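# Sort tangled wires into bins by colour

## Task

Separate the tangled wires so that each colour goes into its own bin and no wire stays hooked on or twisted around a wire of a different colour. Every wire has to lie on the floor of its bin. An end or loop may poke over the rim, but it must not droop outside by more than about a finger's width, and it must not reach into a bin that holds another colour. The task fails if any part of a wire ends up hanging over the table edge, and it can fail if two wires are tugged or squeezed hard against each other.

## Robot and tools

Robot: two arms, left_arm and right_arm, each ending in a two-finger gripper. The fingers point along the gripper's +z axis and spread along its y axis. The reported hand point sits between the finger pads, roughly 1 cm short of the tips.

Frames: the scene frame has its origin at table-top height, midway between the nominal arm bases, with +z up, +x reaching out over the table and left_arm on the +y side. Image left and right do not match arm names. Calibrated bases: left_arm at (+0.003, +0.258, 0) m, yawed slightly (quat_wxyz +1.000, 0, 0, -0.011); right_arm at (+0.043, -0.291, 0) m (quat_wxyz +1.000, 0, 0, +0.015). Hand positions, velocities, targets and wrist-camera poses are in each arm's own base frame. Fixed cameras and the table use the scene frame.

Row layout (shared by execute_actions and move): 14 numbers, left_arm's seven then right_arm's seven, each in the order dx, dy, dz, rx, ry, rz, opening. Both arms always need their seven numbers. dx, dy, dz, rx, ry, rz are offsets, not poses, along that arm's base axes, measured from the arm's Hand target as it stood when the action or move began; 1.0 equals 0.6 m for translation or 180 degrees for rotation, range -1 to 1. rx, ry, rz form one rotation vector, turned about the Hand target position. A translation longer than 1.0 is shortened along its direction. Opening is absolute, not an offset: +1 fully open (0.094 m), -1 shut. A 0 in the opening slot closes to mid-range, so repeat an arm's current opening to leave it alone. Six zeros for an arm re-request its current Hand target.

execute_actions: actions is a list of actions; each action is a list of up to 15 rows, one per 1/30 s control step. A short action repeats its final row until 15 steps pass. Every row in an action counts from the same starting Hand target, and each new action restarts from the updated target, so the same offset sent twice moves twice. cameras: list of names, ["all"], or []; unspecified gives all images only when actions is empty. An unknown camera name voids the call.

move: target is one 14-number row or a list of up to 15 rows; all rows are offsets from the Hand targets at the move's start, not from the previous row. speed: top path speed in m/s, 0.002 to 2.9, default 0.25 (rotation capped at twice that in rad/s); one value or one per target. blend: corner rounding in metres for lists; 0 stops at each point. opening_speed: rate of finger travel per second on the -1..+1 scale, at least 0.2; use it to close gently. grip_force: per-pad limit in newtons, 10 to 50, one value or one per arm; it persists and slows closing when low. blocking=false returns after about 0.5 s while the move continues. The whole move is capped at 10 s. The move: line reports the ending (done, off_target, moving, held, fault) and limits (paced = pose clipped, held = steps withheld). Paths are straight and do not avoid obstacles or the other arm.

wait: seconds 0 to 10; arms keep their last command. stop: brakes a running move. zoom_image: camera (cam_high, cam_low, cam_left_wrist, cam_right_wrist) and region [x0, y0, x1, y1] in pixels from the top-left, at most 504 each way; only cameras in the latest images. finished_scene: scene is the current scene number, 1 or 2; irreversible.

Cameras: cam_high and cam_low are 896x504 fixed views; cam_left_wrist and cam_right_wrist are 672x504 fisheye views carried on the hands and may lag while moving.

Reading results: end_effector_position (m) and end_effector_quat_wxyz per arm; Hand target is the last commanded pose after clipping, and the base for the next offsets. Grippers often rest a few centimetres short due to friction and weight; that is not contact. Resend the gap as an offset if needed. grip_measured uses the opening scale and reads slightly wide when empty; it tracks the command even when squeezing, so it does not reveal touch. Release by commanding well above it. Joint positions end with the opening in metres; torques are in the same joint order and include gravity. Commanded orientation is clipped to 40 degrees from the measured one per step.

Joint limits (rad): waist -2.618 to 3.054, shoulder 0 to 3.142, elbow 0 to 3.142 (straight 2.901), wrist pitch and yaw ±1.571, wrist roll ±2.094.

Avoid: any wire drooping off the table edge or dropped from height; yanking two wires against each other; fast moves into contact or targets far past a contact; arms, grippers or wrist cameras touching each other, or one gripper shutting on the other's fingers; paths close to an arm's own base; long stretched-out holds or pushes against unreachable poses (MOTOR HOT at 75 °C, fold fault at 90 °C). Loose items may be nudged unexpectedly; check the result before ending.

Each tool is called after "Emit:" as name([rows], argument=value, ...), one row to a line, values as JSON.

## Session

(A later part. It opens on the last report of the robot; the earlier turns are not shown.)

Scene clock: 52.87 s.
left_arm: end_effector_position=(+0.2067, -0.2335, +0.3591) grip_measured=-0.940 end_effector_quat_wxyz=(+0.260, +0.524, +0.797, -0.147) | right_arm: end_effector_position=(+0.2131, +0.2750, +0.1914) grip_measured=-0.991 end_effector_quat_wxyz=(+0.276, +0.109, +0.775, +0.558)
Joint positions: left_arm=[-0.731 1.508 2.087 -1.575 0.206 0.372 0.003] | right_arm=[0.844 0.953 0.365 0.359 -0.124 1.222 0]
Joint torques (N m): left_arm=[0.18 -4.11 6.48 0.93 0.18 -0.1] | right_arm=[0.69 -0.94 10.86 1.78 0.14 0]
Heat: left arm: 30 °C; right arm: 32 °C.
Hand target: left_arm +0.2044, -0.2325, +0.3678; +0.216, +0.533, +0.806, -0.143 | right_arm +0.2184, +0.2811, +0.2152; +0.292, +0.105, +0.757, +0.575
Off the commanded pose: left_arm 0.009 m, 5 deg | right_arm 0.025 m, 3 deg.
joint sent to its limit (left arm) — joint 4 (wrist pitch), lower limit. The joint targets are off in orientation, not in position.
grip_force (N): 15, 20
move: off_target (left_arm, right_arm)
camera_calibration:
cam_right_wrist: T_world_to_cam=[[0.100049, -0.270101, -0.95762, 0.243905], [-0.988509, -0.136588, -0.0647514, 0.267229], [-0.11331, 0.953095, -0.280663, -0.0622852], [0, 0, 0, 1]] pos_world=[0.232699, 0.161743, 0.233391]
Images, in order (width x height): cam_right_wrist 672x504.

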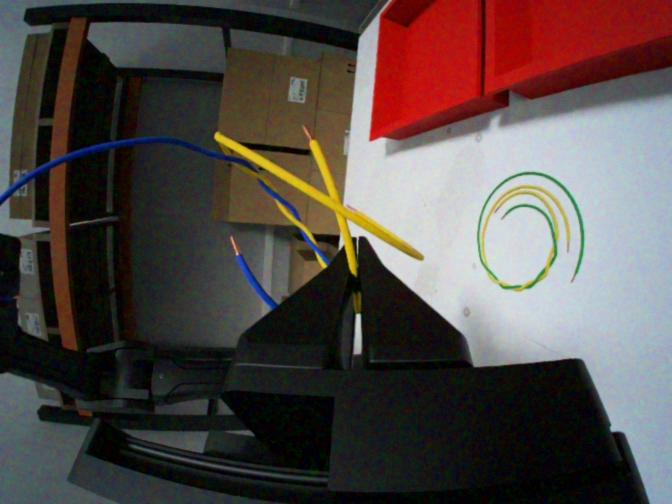

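Emit:
move(target=[0, 0, 0, 0, 0, 0, -1, 0, -0.02, -0.03, 0, 0, 0, -1], speed=0.06, cameras=["cam_right_wrist"])

Emit:
zoom_image(camera="cam_right_wrist", region=[180, 80, 440, 330])

Scene clock: 54.13 s.
left_arm: end_effector_position=(+0.2067, -0.2335, +0.3591) grip_measured=-0.940 end_effector_quat_wxyz=(+0.260, +0.524, +0.797, -0.147) | right_arm: end_effector_position=(+0.2174, +0.2710, +0.1956) grip_measured=-0.991 end_effector_quat_wxyz=(+0.285, +0.109, +0.761, +0.572)
Joint positions: left_arm=[-0.731 1.508 2.087 -1.575 0.206 0.372 0.003] | right_arm=[0.814 0.953 0.339 0.428 -0.15 1.222 0]
Joint torques (N m): left_arm=[0.18 -4.1 6.48 0.93 0.18 -0.09] | right_arm=[-0.62 -1.32 6.8 1.82 -0.02 -0.1]
Heat: left arm: 30 °C; right arm: 32 °C.
Hand target: left_arm +0.2044, -0.2325, +0.3678; +0.216, +0.533, +0.806, -0.143 | right_arm +0.2185, +0.2691, +0.1973; +0.292, +0.105, +0.757, +0.575
Off the commanded pose: left_arm 0.009 m, 5 deg | right_arm 0.003 m, 1 deg.
joint sent to its limit (left arm) — joint 4 (wrist pitch), lower limit. The joint targets are off in orientation, not in position.
grip_force (N): 15, 20
move: off_target (left_arm)
camera_calibration:
cam_right_wrist: T_world_to_cam=[[0.122558, -0.237113, -0.96372, 0.233851], [-0.987186, -0.129116, -0.0937749, 0.27463], [-0.102196, 0.962864, -0.249898, -0.067959], [0, 0, 0, 1]] pos_world=[0.235505, 0.156343, 0.234138]
Images, in order (width x height): cam_right_wrist 672x504.

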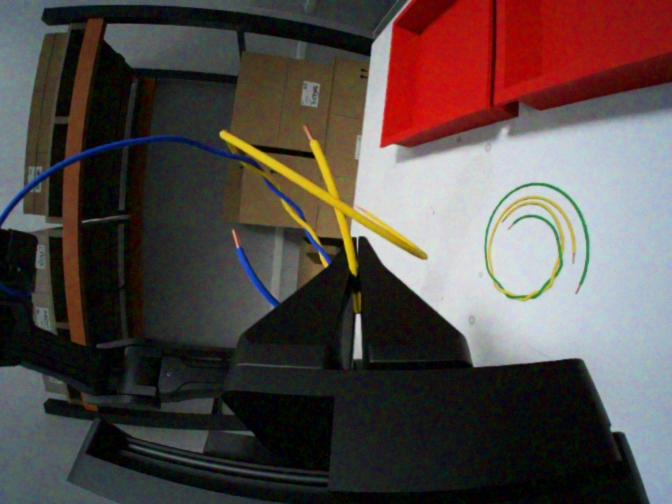

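Scaled by 1.938 from the camera's 672x504 image, which has a finer 960x720 frame.

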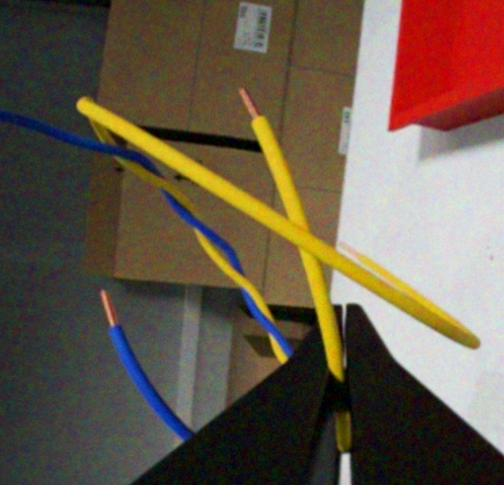

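Emit:
move(target=[0, 0, 0, 0, 0, 0, -1, -0.04, -0.015, -0.07, 0, 0, 0, -1], speed=0.06, cameras=["cam_right_wrist","cam_high","cam_low"])

Emit:
zoom_image(camera="cam_right_wrist", region=[180, 80, 440, 330])

Emit:
zoom_image(camera="cam_low", region=[360, 90, 470, 230])

Scene clock: 55.87 s.
left_arm: end_effector_position=(+0.2066, -0.2333, +0.3590) grip_measured=-0.940 end_effector_quat_wxyz=(+0.259, +0.524, +0.798, -0.147) | right_arm: end_effector_position=(+0.1949, +0.2611, +0.1529) grip_measured=-0.991 end_effector_quat_wxyz=(+0.285, +0.105, +0.762, +0.571)
Joint positions: left_arm=[-0.731 1.508 2.087 -1.576 0.206 0.372 0.003] | right_arm=[0.873 0.947 0.149 0.611 -0.096 1.228 0]
Joint torques (N m): left_arm=[0.18 -4.11 6.46 0.94 0.18 -0.09] | right_arm=[0.76 -1.1 6.37 1.83 0.15 -0.02]
Heat: left arm: 30 °C; right arm: 32 °C.
Hand target: left_arm +0.2044, -0.2325, +0.3678; +0.216, +0.533, +0.806, -0.143 | right_arm +0.1944, +0.2601, +0.1553; +0.292, +0.105, +0.757, +0.575
Off the commanded pose: left_arm 0.009 m, 5 deg | right_arm 0.003 m, 1 deg.
joint sent to its limit (left arm) — joint 4 (wrist pitch), lower limit. The joint targets are off in orientation, not in position.
grip_force (N): 15, 20
move: off_target (left_arm)
camera_calibration:
cam_right_wrist: T_world_to_cam=[[0.126272, -0.240074, -0.962507, 0.192983], [-0.986254, -0.134629, -0.095807, 0.248592], [-0.106581, 0.961374, -0.253774, -0.0694369], [0, 0, 0, 1]] pos_world=[0.213406, 0.146553, 0.191943]
Images, in order (width x height): cam_high 896x504, cam_low 896x504, cam_right_wrist 672x504.

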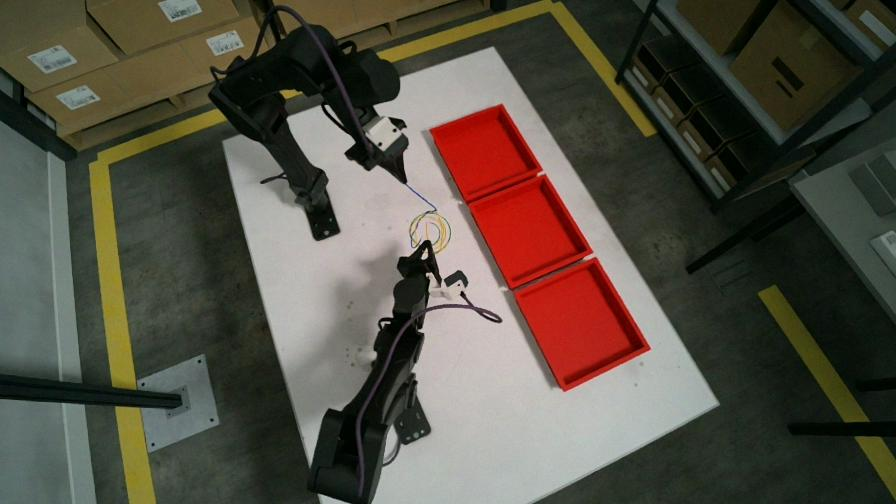

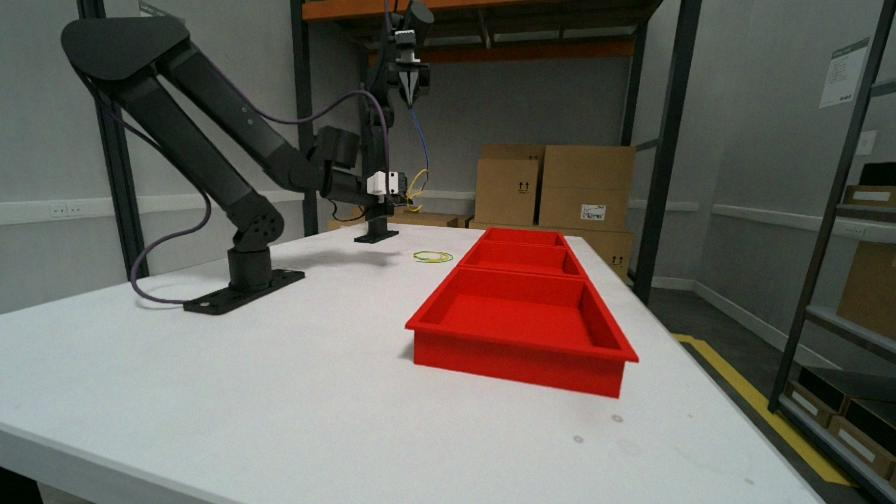

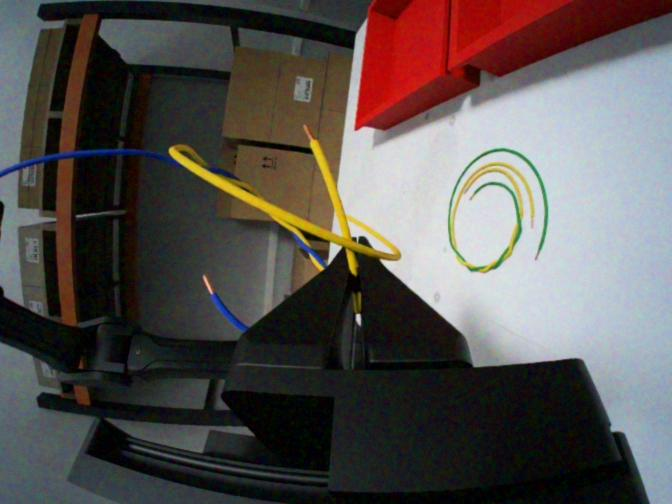

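Scaled by 1.938 from the camera's 672x504 image, which has a finer 960x720 frame.

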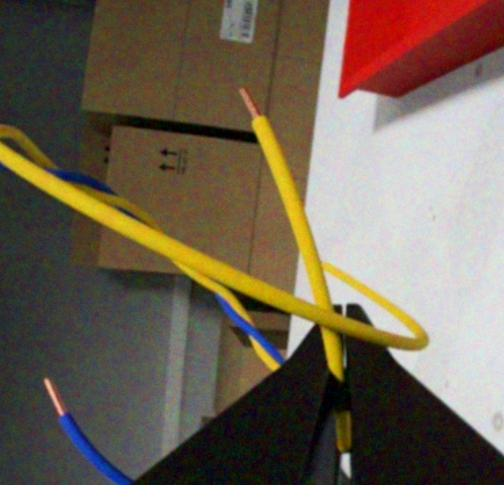

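Scaled by 3.600.

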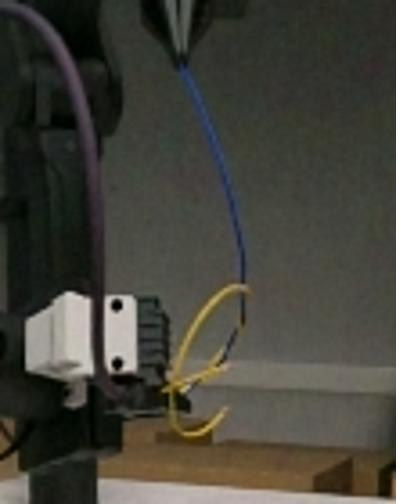

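Emit:
move(target=[0, 0, 0, 0, 0, 0, -1, -0.03, -0.02, -0.07, 0, 0, 0, -1], speed=0.05, cameras=["cam_right_wrist","cam_high","cam_low"])

Emit:
zoom_image(camera="cam_right_wrist", region=[100, 80, 440, 330])

Emit:
zoom_image(camera="cam_low", region=[360, 90, 470, 230])

Scene clock: 57.40 s.
left_arm: end_effector_position=(+0.2064, -0.2332, +0.3589) grip_measured=-0.940 end_effector_quat_wxyz=(+0.259, +0.524, +0.798, -0.147) | right_arm: end_effector_position=(+0.1776, +0.2506, +0.1140) grip_measured=-0.991 end_effector_quat_wxyz=(+0.279, +0.106, +0.772, +0.562)
Joint positions: left_arm=[-0.731 1.508 2.087 -1.577 0.206 0.372 0.003] | right_arm=[0.92 1.017 0.008 0.793 -0.053 1.235 0]
Joint torques (N m): left_arm=[0.17 -4.11 6.48 0.95 0.17 -0.09] | right_arm=[0.75 -1.4 5.74 1.59 0.15 -0.02]
Heat: left arm: 30 °C; right arm: 32 °C.
Hand target: left_arm +0.2044, -0.2325, +0.3678; +0.216, +0.533, +0.806, -0.143 | right_arm +0.1764, +0.2481, +0.1133; +0.292, +0.105, +0.757, +0.575
Off the commanded pose: left_arm 0.009 m, 5 deg | right_arm 0.003 m, 3 deg.
joint sent to its limit (left arm) — joint 4 (wrist pitch), lower limit. The joint targets are off in orientation, not in position.
joint sent to its limit (right arm) — joint 3 (elbow), lower limit, where the elbow is as bent as it goes. The joint targets still meet the commanded pose.
grip_force (N): 15, 20
move: off_target (left_arm, right_arm)
camera_calibration:
cam_right_wrist: T_world_to_cam=[[0.110533, -0.263293, -0.958363, 0.163349], [-0.987317, -0.139654, -0.0755051, 0.225596], [-0.11396, 0.954554, -0.27539, -0.0656202], [0, 0, 0, 1]] pos_world=[0.197202, 0.137152, 0.15551]
Images, in order (width x height): cam_high 896x504, cam_low 896x504, cam_right_wrist 672x504.

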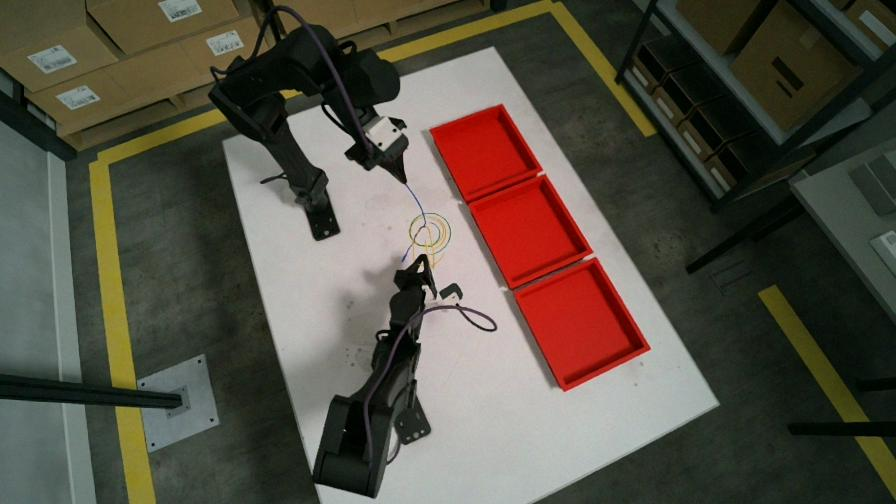

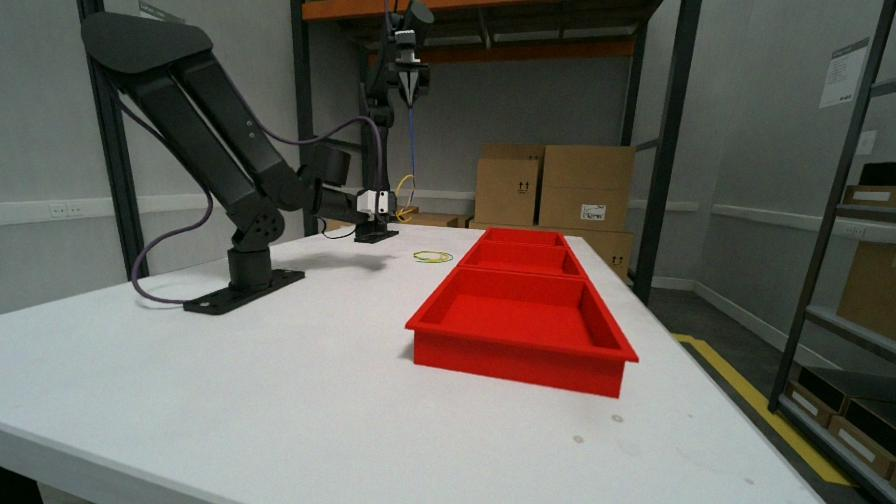

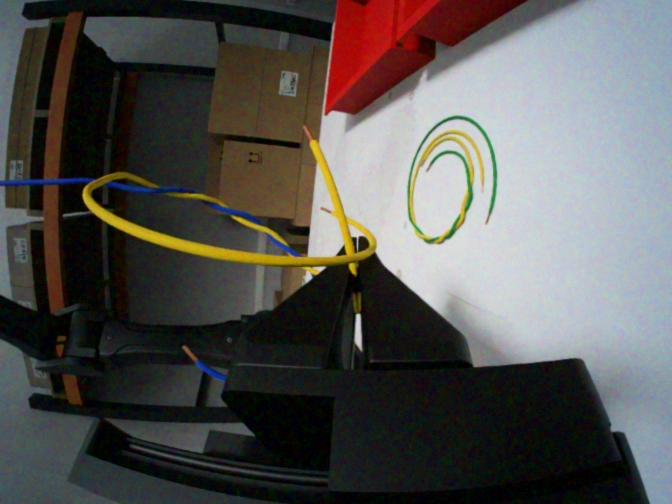

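Scaled by 1.482 from the camera's 672x504 image, which has a finer 960x720 frame.

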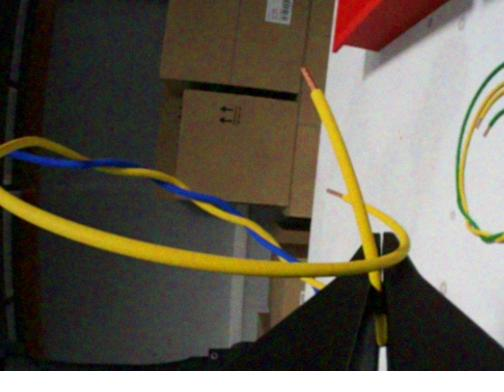

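Scaled by 3.600.

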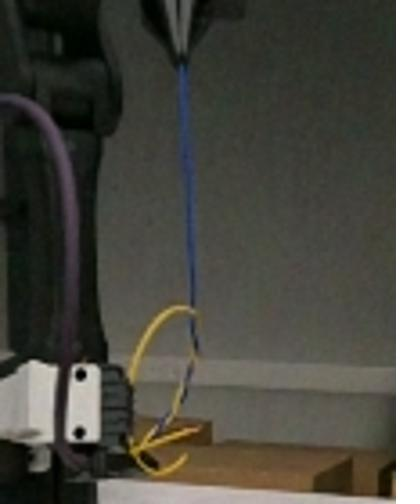

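Emit:
move(target=[0, 0, 0.06, -0.153, -0.065, 0, -1, 0, 0, 0, 0, 0, 0, -1], speed=0.05, cameras=["cam_right_wrist","cam_high","cam_low"])

Emit:
zoom_image(camera="cam_right_wrist", region=[0, 80, 440, 330])

Emit:
zoom_image(camera="cam_low", region=[360, 90, 470, 230])

Scene clock: 62.67 s.
left_arm: end_effector_position=(+0.2061, -0.2323, +0.3927) grip_measured=-0.940 end_effector_quat_wxyz=(+0.395, +0.480, +0.736, -0.268) | right_arm: end_effector_position=(+0.1776, +0.2506, +0.1136) grip_measured=-0.991 end_effector_quat_wxyz=(+0.278, +0.106, +0.772, +0.561)
Joint positions: left_arm=[-0.567 1.226 1.712 -1.155 0.499 0.344 0.003] | right_arm=[0.92 1.017 0.008 0.792 -0.052 1.236 0]
Joint torques (N m): left_arm=[0.5 -3.99 4.1 1.75 0.32 -0.1] | right_arm=[0.73 -1.48 5.7 1.61 0.16 -0.02]
Heat: left arm: 30 °C; right arm: 32 °C.
Hand target: left_arm +0.2044, -0.2325, +0.4039; +0.416, +0.478, +0.723, -0.275 | right_arm +0.1763, +0.2482, +0.1133; +0.292, +0.105, +0.757, +0.575
Off the commanded pose: left_arm 0.011 m, 3 deg | right_arm 0.003 m, 3 deg.
joint sent to its limit (right arm) — joint 3 (elbow), lower limit, where the elbow is as bent as it goes. The joint targets still meet the commanded pose.
grip_force (N): 15, 20
move: off_target (left_arm, right_arm)
camera_calibration:
cam_right_wrist: T_world_to_cam=[[0.109078, -0.264222, -0.958274, 0.16347], [-0.98749, -0.139234, -0.0740127, 0.225219], [-0.113868, 0.954359, -0.276104, -0.0655943], [0, 0, 0, 1]] pos_world=[0.197101, 0.137151, 0.155207]
Images, in order (width x height): cam_high 896x504, cam_low 896x504, cam_right_wrist 672x504.

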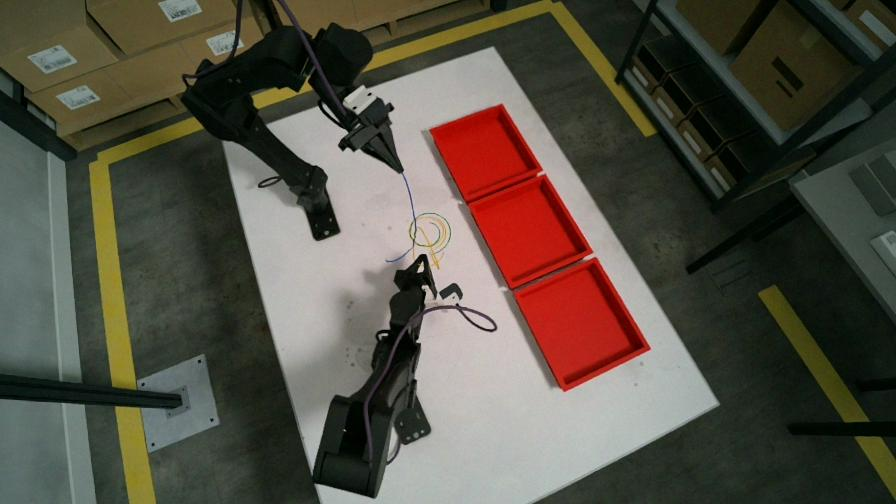

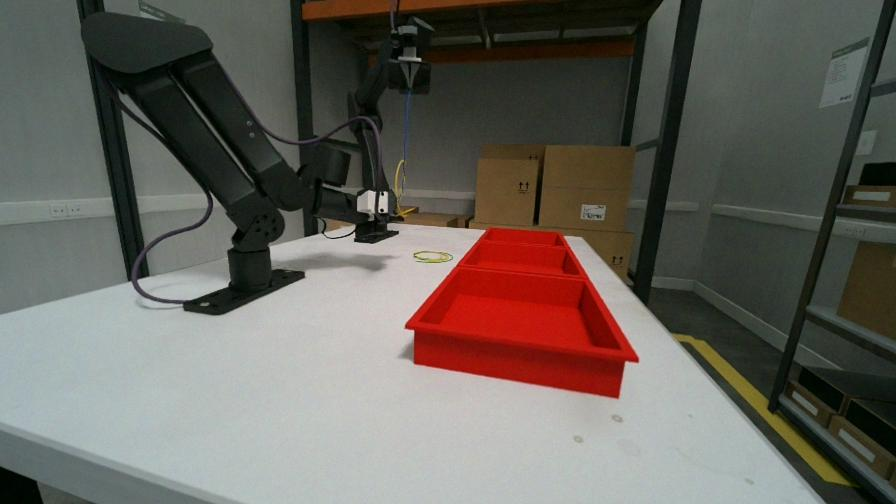

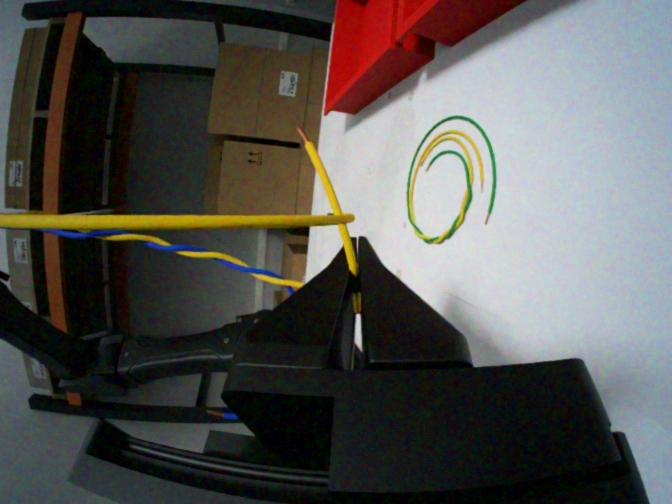

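Scaled by 1.145 from the camera's 672x504 image, which has a finer 960x720 frame.

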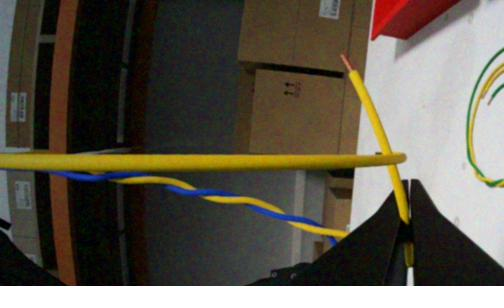

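Scaled by 3.600.

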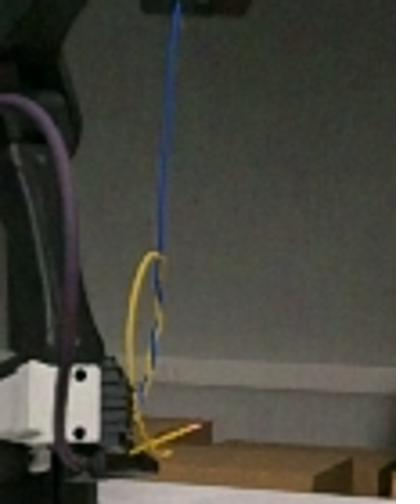

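Emit:
move(target=[0, 0, 0.05, 0, 0, 0, -1, 0, 0, 0, 0, 0, 0, -1], speed=0.04, cameras=["cam_right_wrist","cam_high","cam_low"])

Emit:
zoom_image(camera="cam_right_wrist", region=[0, 80, 440, 330])

Emit:
zoom_image(camera="cam_low", region=[360, 60, 470, 230])

Scene clock: 64.30 s.
left_arm: end_effector_position=(+0.2060, -0.2325, +0.4239) grip_measured=-0.940 end_effector_quat_wxyz=(+0.409, +0.480, +0.728, -0.269) | right_arm: end_effector_position=(+0.1776, +0.2505, +0.1136) grip_measured=-0.991 end_effector_quat_wxyz=(+0.278, +0.106, +0.772, +0.561)
Joint positions: left_arm=[-0.567 1.288 1.886 -1.235 0.5 0.341 0.003] | right_arm=[0.92 1.017 0.008 0.792 -0.052 1.236 0]
Joint torques (N m): left_arm=[0.49 -1.72 7.06 1.34 0.31 -0.08] | right_arm=[0.76 -1.47 5.74 1.6 0.18 -0.03]
Heat: left arm: 30 °C; right arm: 32 °C.
Hand target: left_arm +0.2044, -0.2325, +0.4337; +0.416, +0.478, +0.723, -0.275 | right_arm +0.1764, +0.2481, +0.1133; +0.292, +0.105, +0.757, +0.575
Off the commanded pose: left_arm 0.010 m, 1 deg | right_arm 0.003 m, 3 deg.
joint sent to its limit (right arm) — joint 3 (elbow), lower limit, where the elbow is as bent as it goes. The joint targets still meet the commanded pose.
grip_force (N): 15, 20
move: off_target (right_arm)
camera_calibration:
cam_right_wrist: T_world_to_cam=[[0.109082, -0.264331, -0.958243, 0.163442], [-0.987536, -0.138848, -0.0741158, 0.225276], [-0.113459, 0.954385, -0.276183, -0.0655586], [0, 0, 0, 1]] pos_world=[0.197201, 0.13705, 0.155208]
Images, in order (width x height): cam_high 896x504, cam_low 896x504, cam_right_wrist 672x504.

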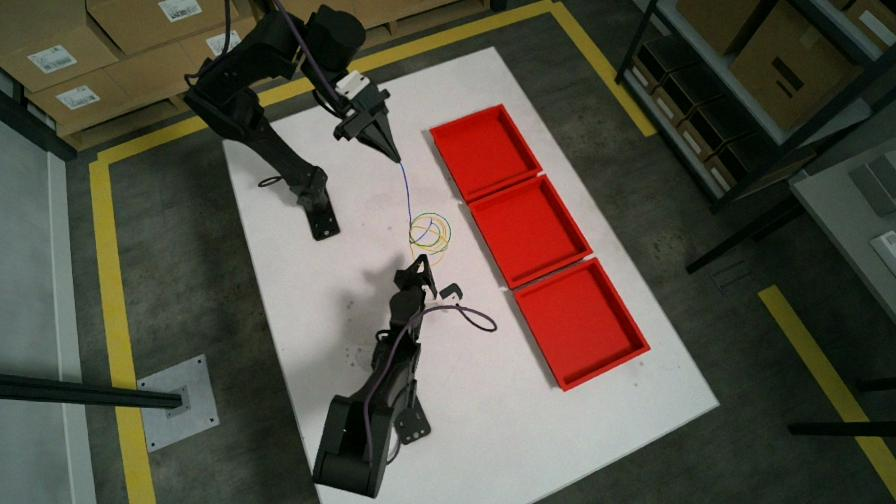

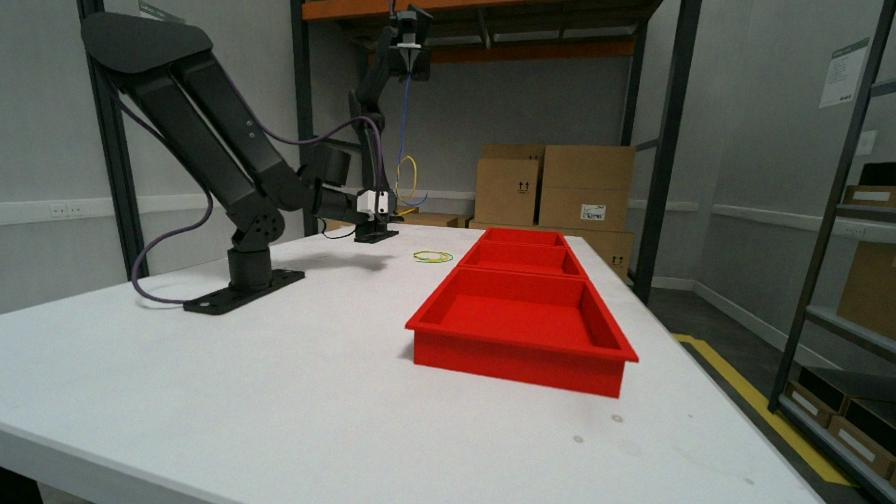

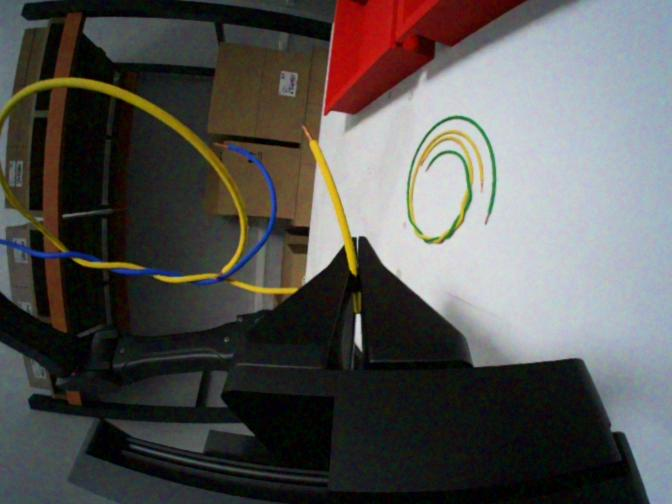

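Scaled by 1.145 from the camera's 672x504 image, which has a finer 960x720 frame.

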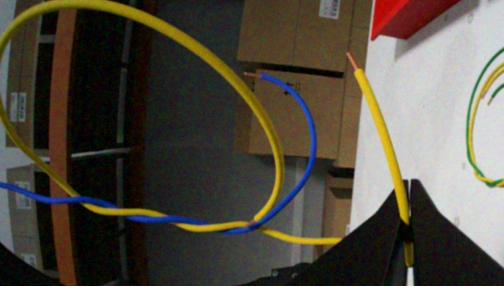

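Scaled by 2.965.

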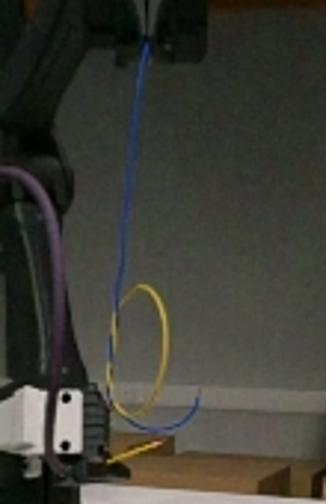

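Emit:
move(target=[0, 0, 0.07, 0, 0, 0, -1, 0, 0, 0, 0, 0, 0, -1], speed=0.04, cameras=["cam_right_wrist","cam_high","cam_low"])

Emit:
zoom_image(camera="cam_low", region=[360, 60, 470, 230])

Scene clock: 66.10 s.
left_arm: end_effector_position=(+0.2059, -0.2325, +0.4693) grip_measured=-0.941 end_effector_quat_wxyz=(+0.411, +0.479, +0.727, -0.269) | right_arm: end_effector_position=(+0.1779, +0.2509, +0.1169) grip_measured=-0.991 end_effector_quat_wxyz=(+0.280, +0.106, +0.768, +0.565)
Joint positions: left_arm=[-0.567 1.477 2.318 -1.471 0.5 0.341 0.003] | right_arm=[0.92 1.013 0.008 0.8 -0.052 1.237 0]
Joint torques (N m): left_arm=[0.47 -2.18 5.45 1.37 0.3 -0.07] | right_arm=[0.76 -0.91 5.74 1.57 0.17 -0.04]
Heat: left arm: 30 °C; right arm: 32 °C.
Hand target: left_arm +0.2045, -0.2325, +0.4757; +0.416, +0.478, +0.723, -0.275 | right_arm +0.1764, +0.2481, +0.1132; +0.292, +0.105, +0.757, +0.575
Off the commanded pose: left_arm 0.007 m, 1 deg | right_arm 0.005 m, 2 deg.
joint sent to its limit (right arm) — joint 3 (elbow), lower limit, where the elbow is as bent as it goes. The joint targets still meet the commanded pose.
grip_force (N): 15, 20
move: done
camera_calibration:
cam_right_wrist: T_world_to_cam=[[0.115359, -0.254152, -0.96026, 0.163259], [-0.987053, -0.137779, -0.0821122, 0.226361], [-0.111435, 0.9573, -0.266755, -0.0672436], [0, 0, 0, 1]] pos_world=[0.197103, 0.137053, 0.15742]
Images, in order (width x height): cam_high 896x504, cam_low 896x504, cam_right_wrist 672x504.

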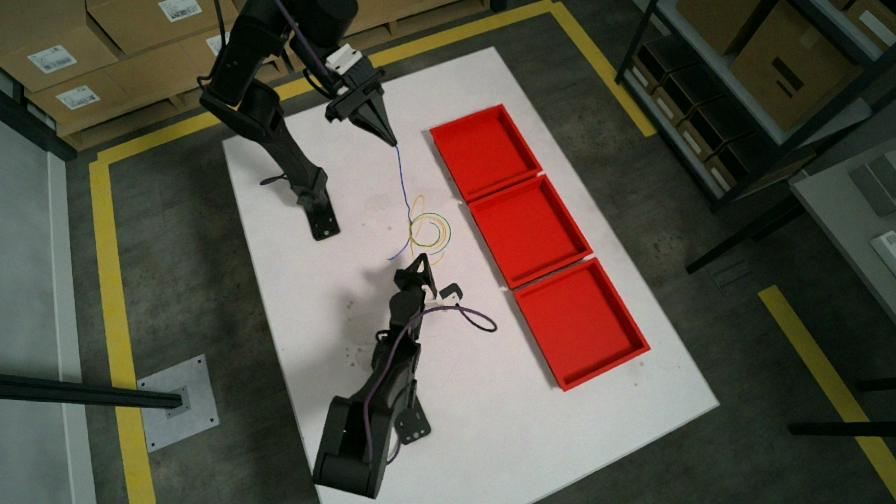

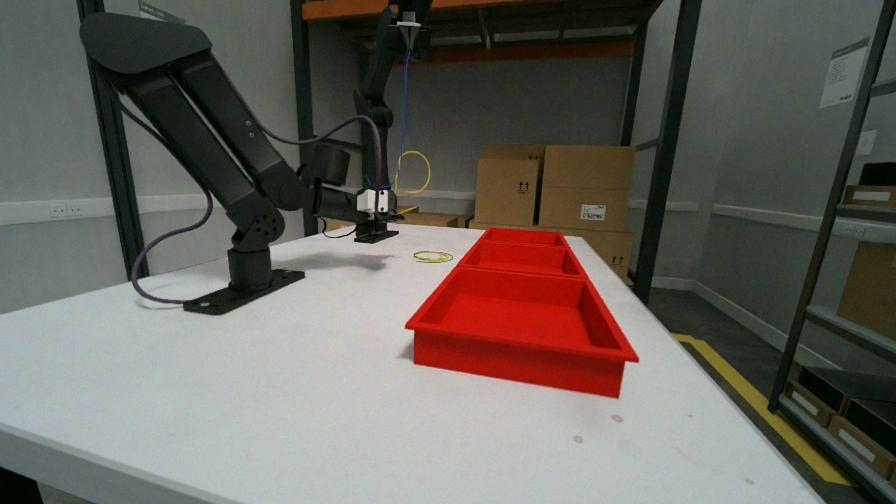

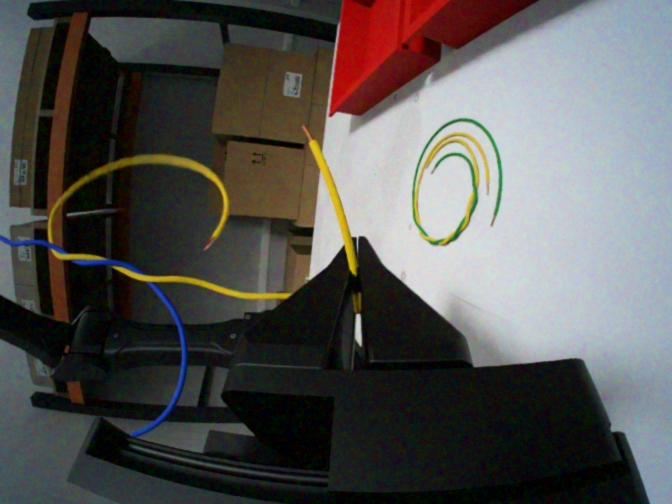

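Scaled by 2.965.

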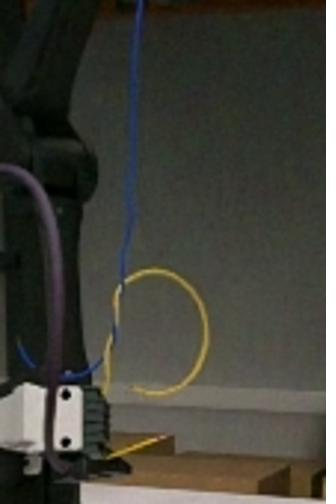

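Emit:
move(target=[0, 0.02, 0.06, 0, 0, 0, -1, 0, 0, 0, 0, 0, 0, -1], speed=0.04, cameras=["cam_right_wrist","cam_high","cam_low"])

Emit:
zoom_image(camera="cam_low", region=[360, 60, 470, 230])

Scene clock: 67.70 s.
left_arm: end_effector_position=(+0.2056, -0.2204, +0.5070) grip_measured=-0.941 end_effector_quat_wxyz=(+0.448, +0.463, +0.712, -0.278) | right_arm: end_effector_position=(+0.1779, +0.2508, +0.1165) grip_measured=-0.991 end_effector_quat_wxyz=(+0.280, +0.106, +0.769, +0.565)
Joint positions: left_arm=[-0.503 1.578 2.612 -1.583 0.555 0.334 0.003] | right_arm=[0.92 1.013 0.008 0.798 -0.052 1.237 0]
Joint torques (N m): left_arm=[0.51 -2.07 4.25 1.41 0.28 -0.08] | right_arm=[0.72 -0.96 5.72 1.56 0.17 -0.03]
Heat: left arm: 30 °C; right arm: 32 °C.
Hand target: left_arm +0.2045, -0.2205, +0.5118; +0.416, +0.478, +0.723, -0.276 | right_arm +0.1764, +0.2481, +0.1133; +0.292, +0.105, +0.757, +0.575
Off the commanded pose: left_arm 0.005 m, 4 deg | right_arm 0.005 m, 2 deg.
joint sent to its limit (left arm) — joint 4 (wrist pitch), lower limit. The joint targets are off in orientation, not in position.
joint sent to its limit (right arm) — joint 3 (elbow), lower limit, where the elbow is as bent as it goes. The joint targets still meet the commanded pose.
grip_force (N): 15, 20
move: off_target (left_arm)
camera_calibration:
cam_right_wrist: T_world_to_cam=[[0.114464, -0.25527, -0.960071, 0.163244], [-0.987135, -0.137831, -0.0810431, 0.226177], [-0.11164, 0.956995, -0.267762, -0.0669878], [0, 0, 0, 1]] pos_world=[0.197103, 0.136952, 0.157119]
Images, in order (width x height): cam_high 896x504, cam_low 896x504, cam_right_wrist 672x504.

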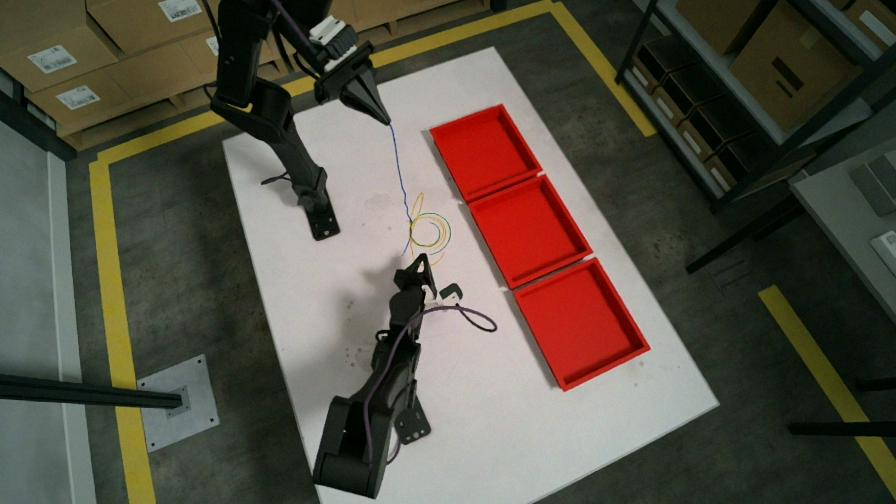

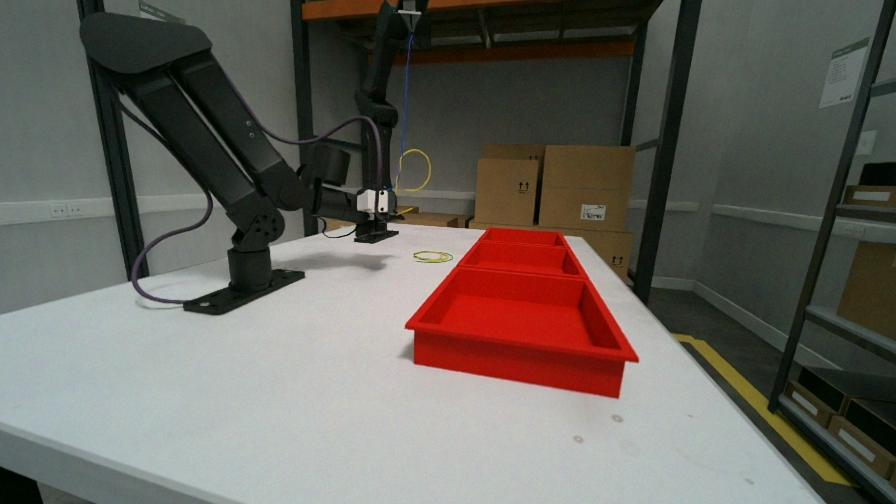

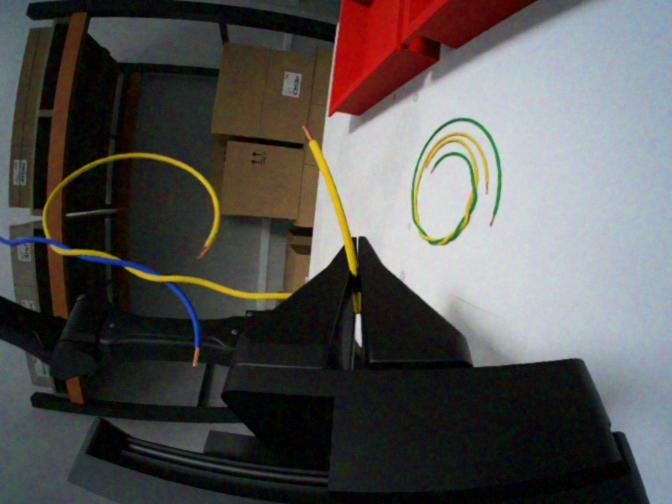

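Scaled by 2.965.

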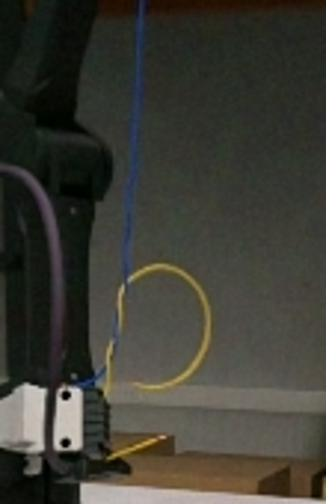

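Emit:
move(target=[-0.03, 0.12, 0.08, -0.153, -0.065, 0, -1, 0, 0, 0, 0, 0, 0, -1], speed=0.05, cameras=["cam_right_wrist","cam_high","cam_low"])

Emit:
zoom_image(camera="cam_low", region=[360, 60, 470, 230])

Scene clock: 73.33 s.
left_arm: end_effector_position=(+0.1899, -0.1485, +0.5578) grip_measured=-0.941 end_effector_quat_wxyz=(+0.583, +0.386, +0.597, -0.392) | right_arm: end_effector_position=(+0.1774, +0.2502, +0.1131) grip_measured=-0.991 end_effector_quat_wxyz=(+0.277, +0.107, +0.773, +0.560)
Joint positions: left_arm=[0.136 1.122 1.843 -0.768 1.302 0.027 0.003] | right_arm=[0.92 1.013 0.008 0.785 -0.052 1.237 0]
Joint torques (N m): left_arm=[0.39 -0.85 2.89 1.39 0.11 -0.11] | right_arm=[0.76 -1.29 5.7 1.66 0.17 -0.04]
Heat: left arm: 30 °C; right arm: 32 °C.
Hand target: left_arm +0.1864, -0.1485, +0.5598; +0.589, +0.391, +0.591, -0.390 | right_arm +0.1763, +0.2482, +0.1132; +0.292, +0.105, +0.757, +0.575
Off the commanded pose: left_arm 0.004 m, 1 deg | right_arm 0.002 m, 3 deg.
joint sent to its limit (right arm) — joint 3 (elbow), lower limit, where the elbow is as bent as it goes. The joint targets still meet the commanded pose.
grip_force (N): 15, 20
move: off_target (right_arm)
camera_calibration:
cam_right_wrist: T_world_to_cam=[[0.106509, -0.265785, -0.958131, 0.163807], [-0.987758, -0.138738, -0.0713169, 0.224622], [-0.113975, 0.953997, -0.277308, -0.065145], [0, 0, 0, 1]] pos_world=[0.197, 0.136849, 0.154902]
Images, in order (width x height): cam_high 896x504, cam_low 896x504, cam_right_wrist 672x504.

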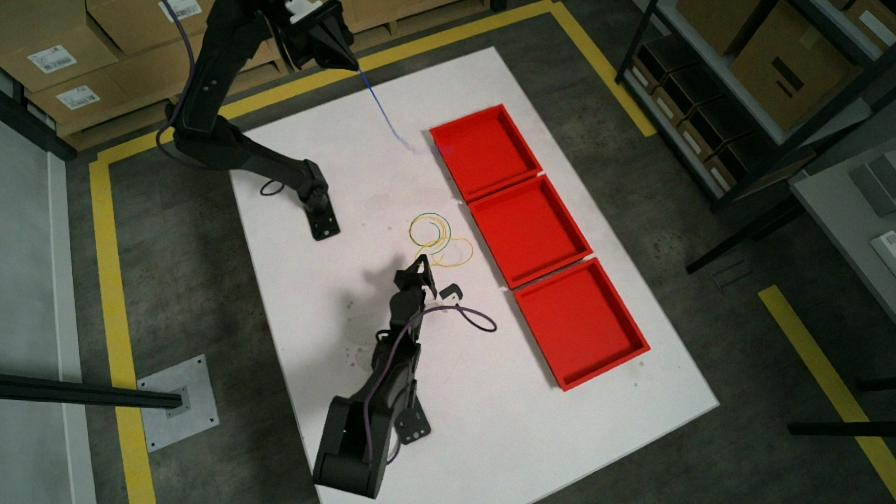

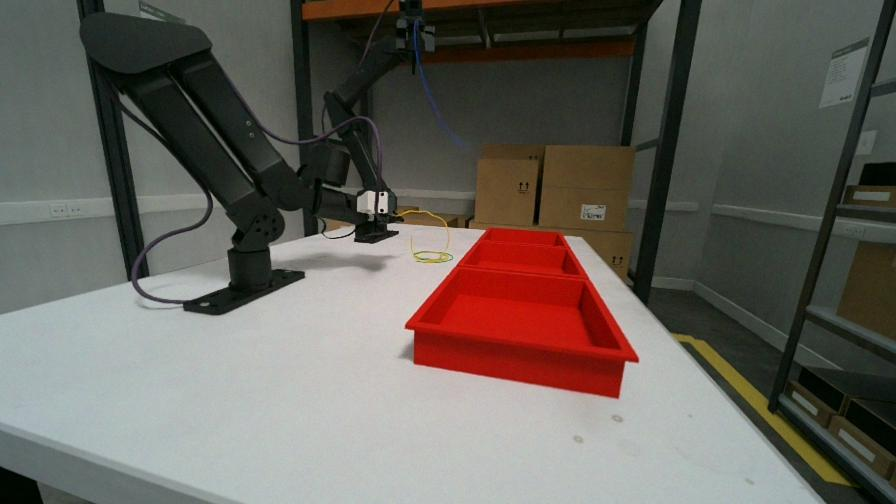

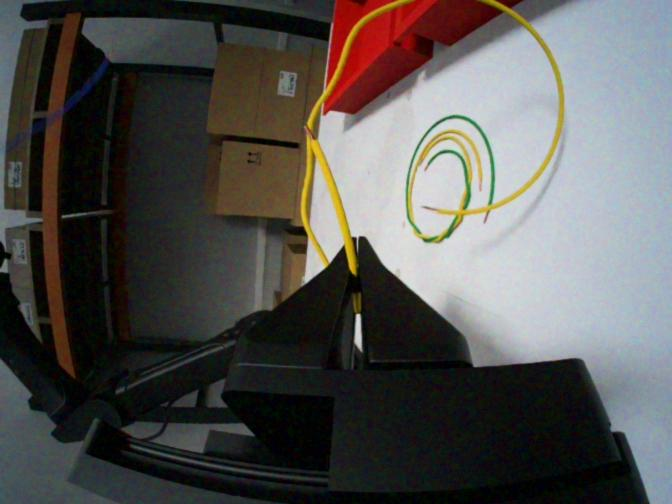

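Scaled by 2.965.

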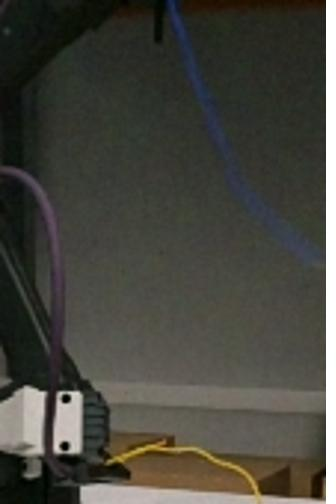

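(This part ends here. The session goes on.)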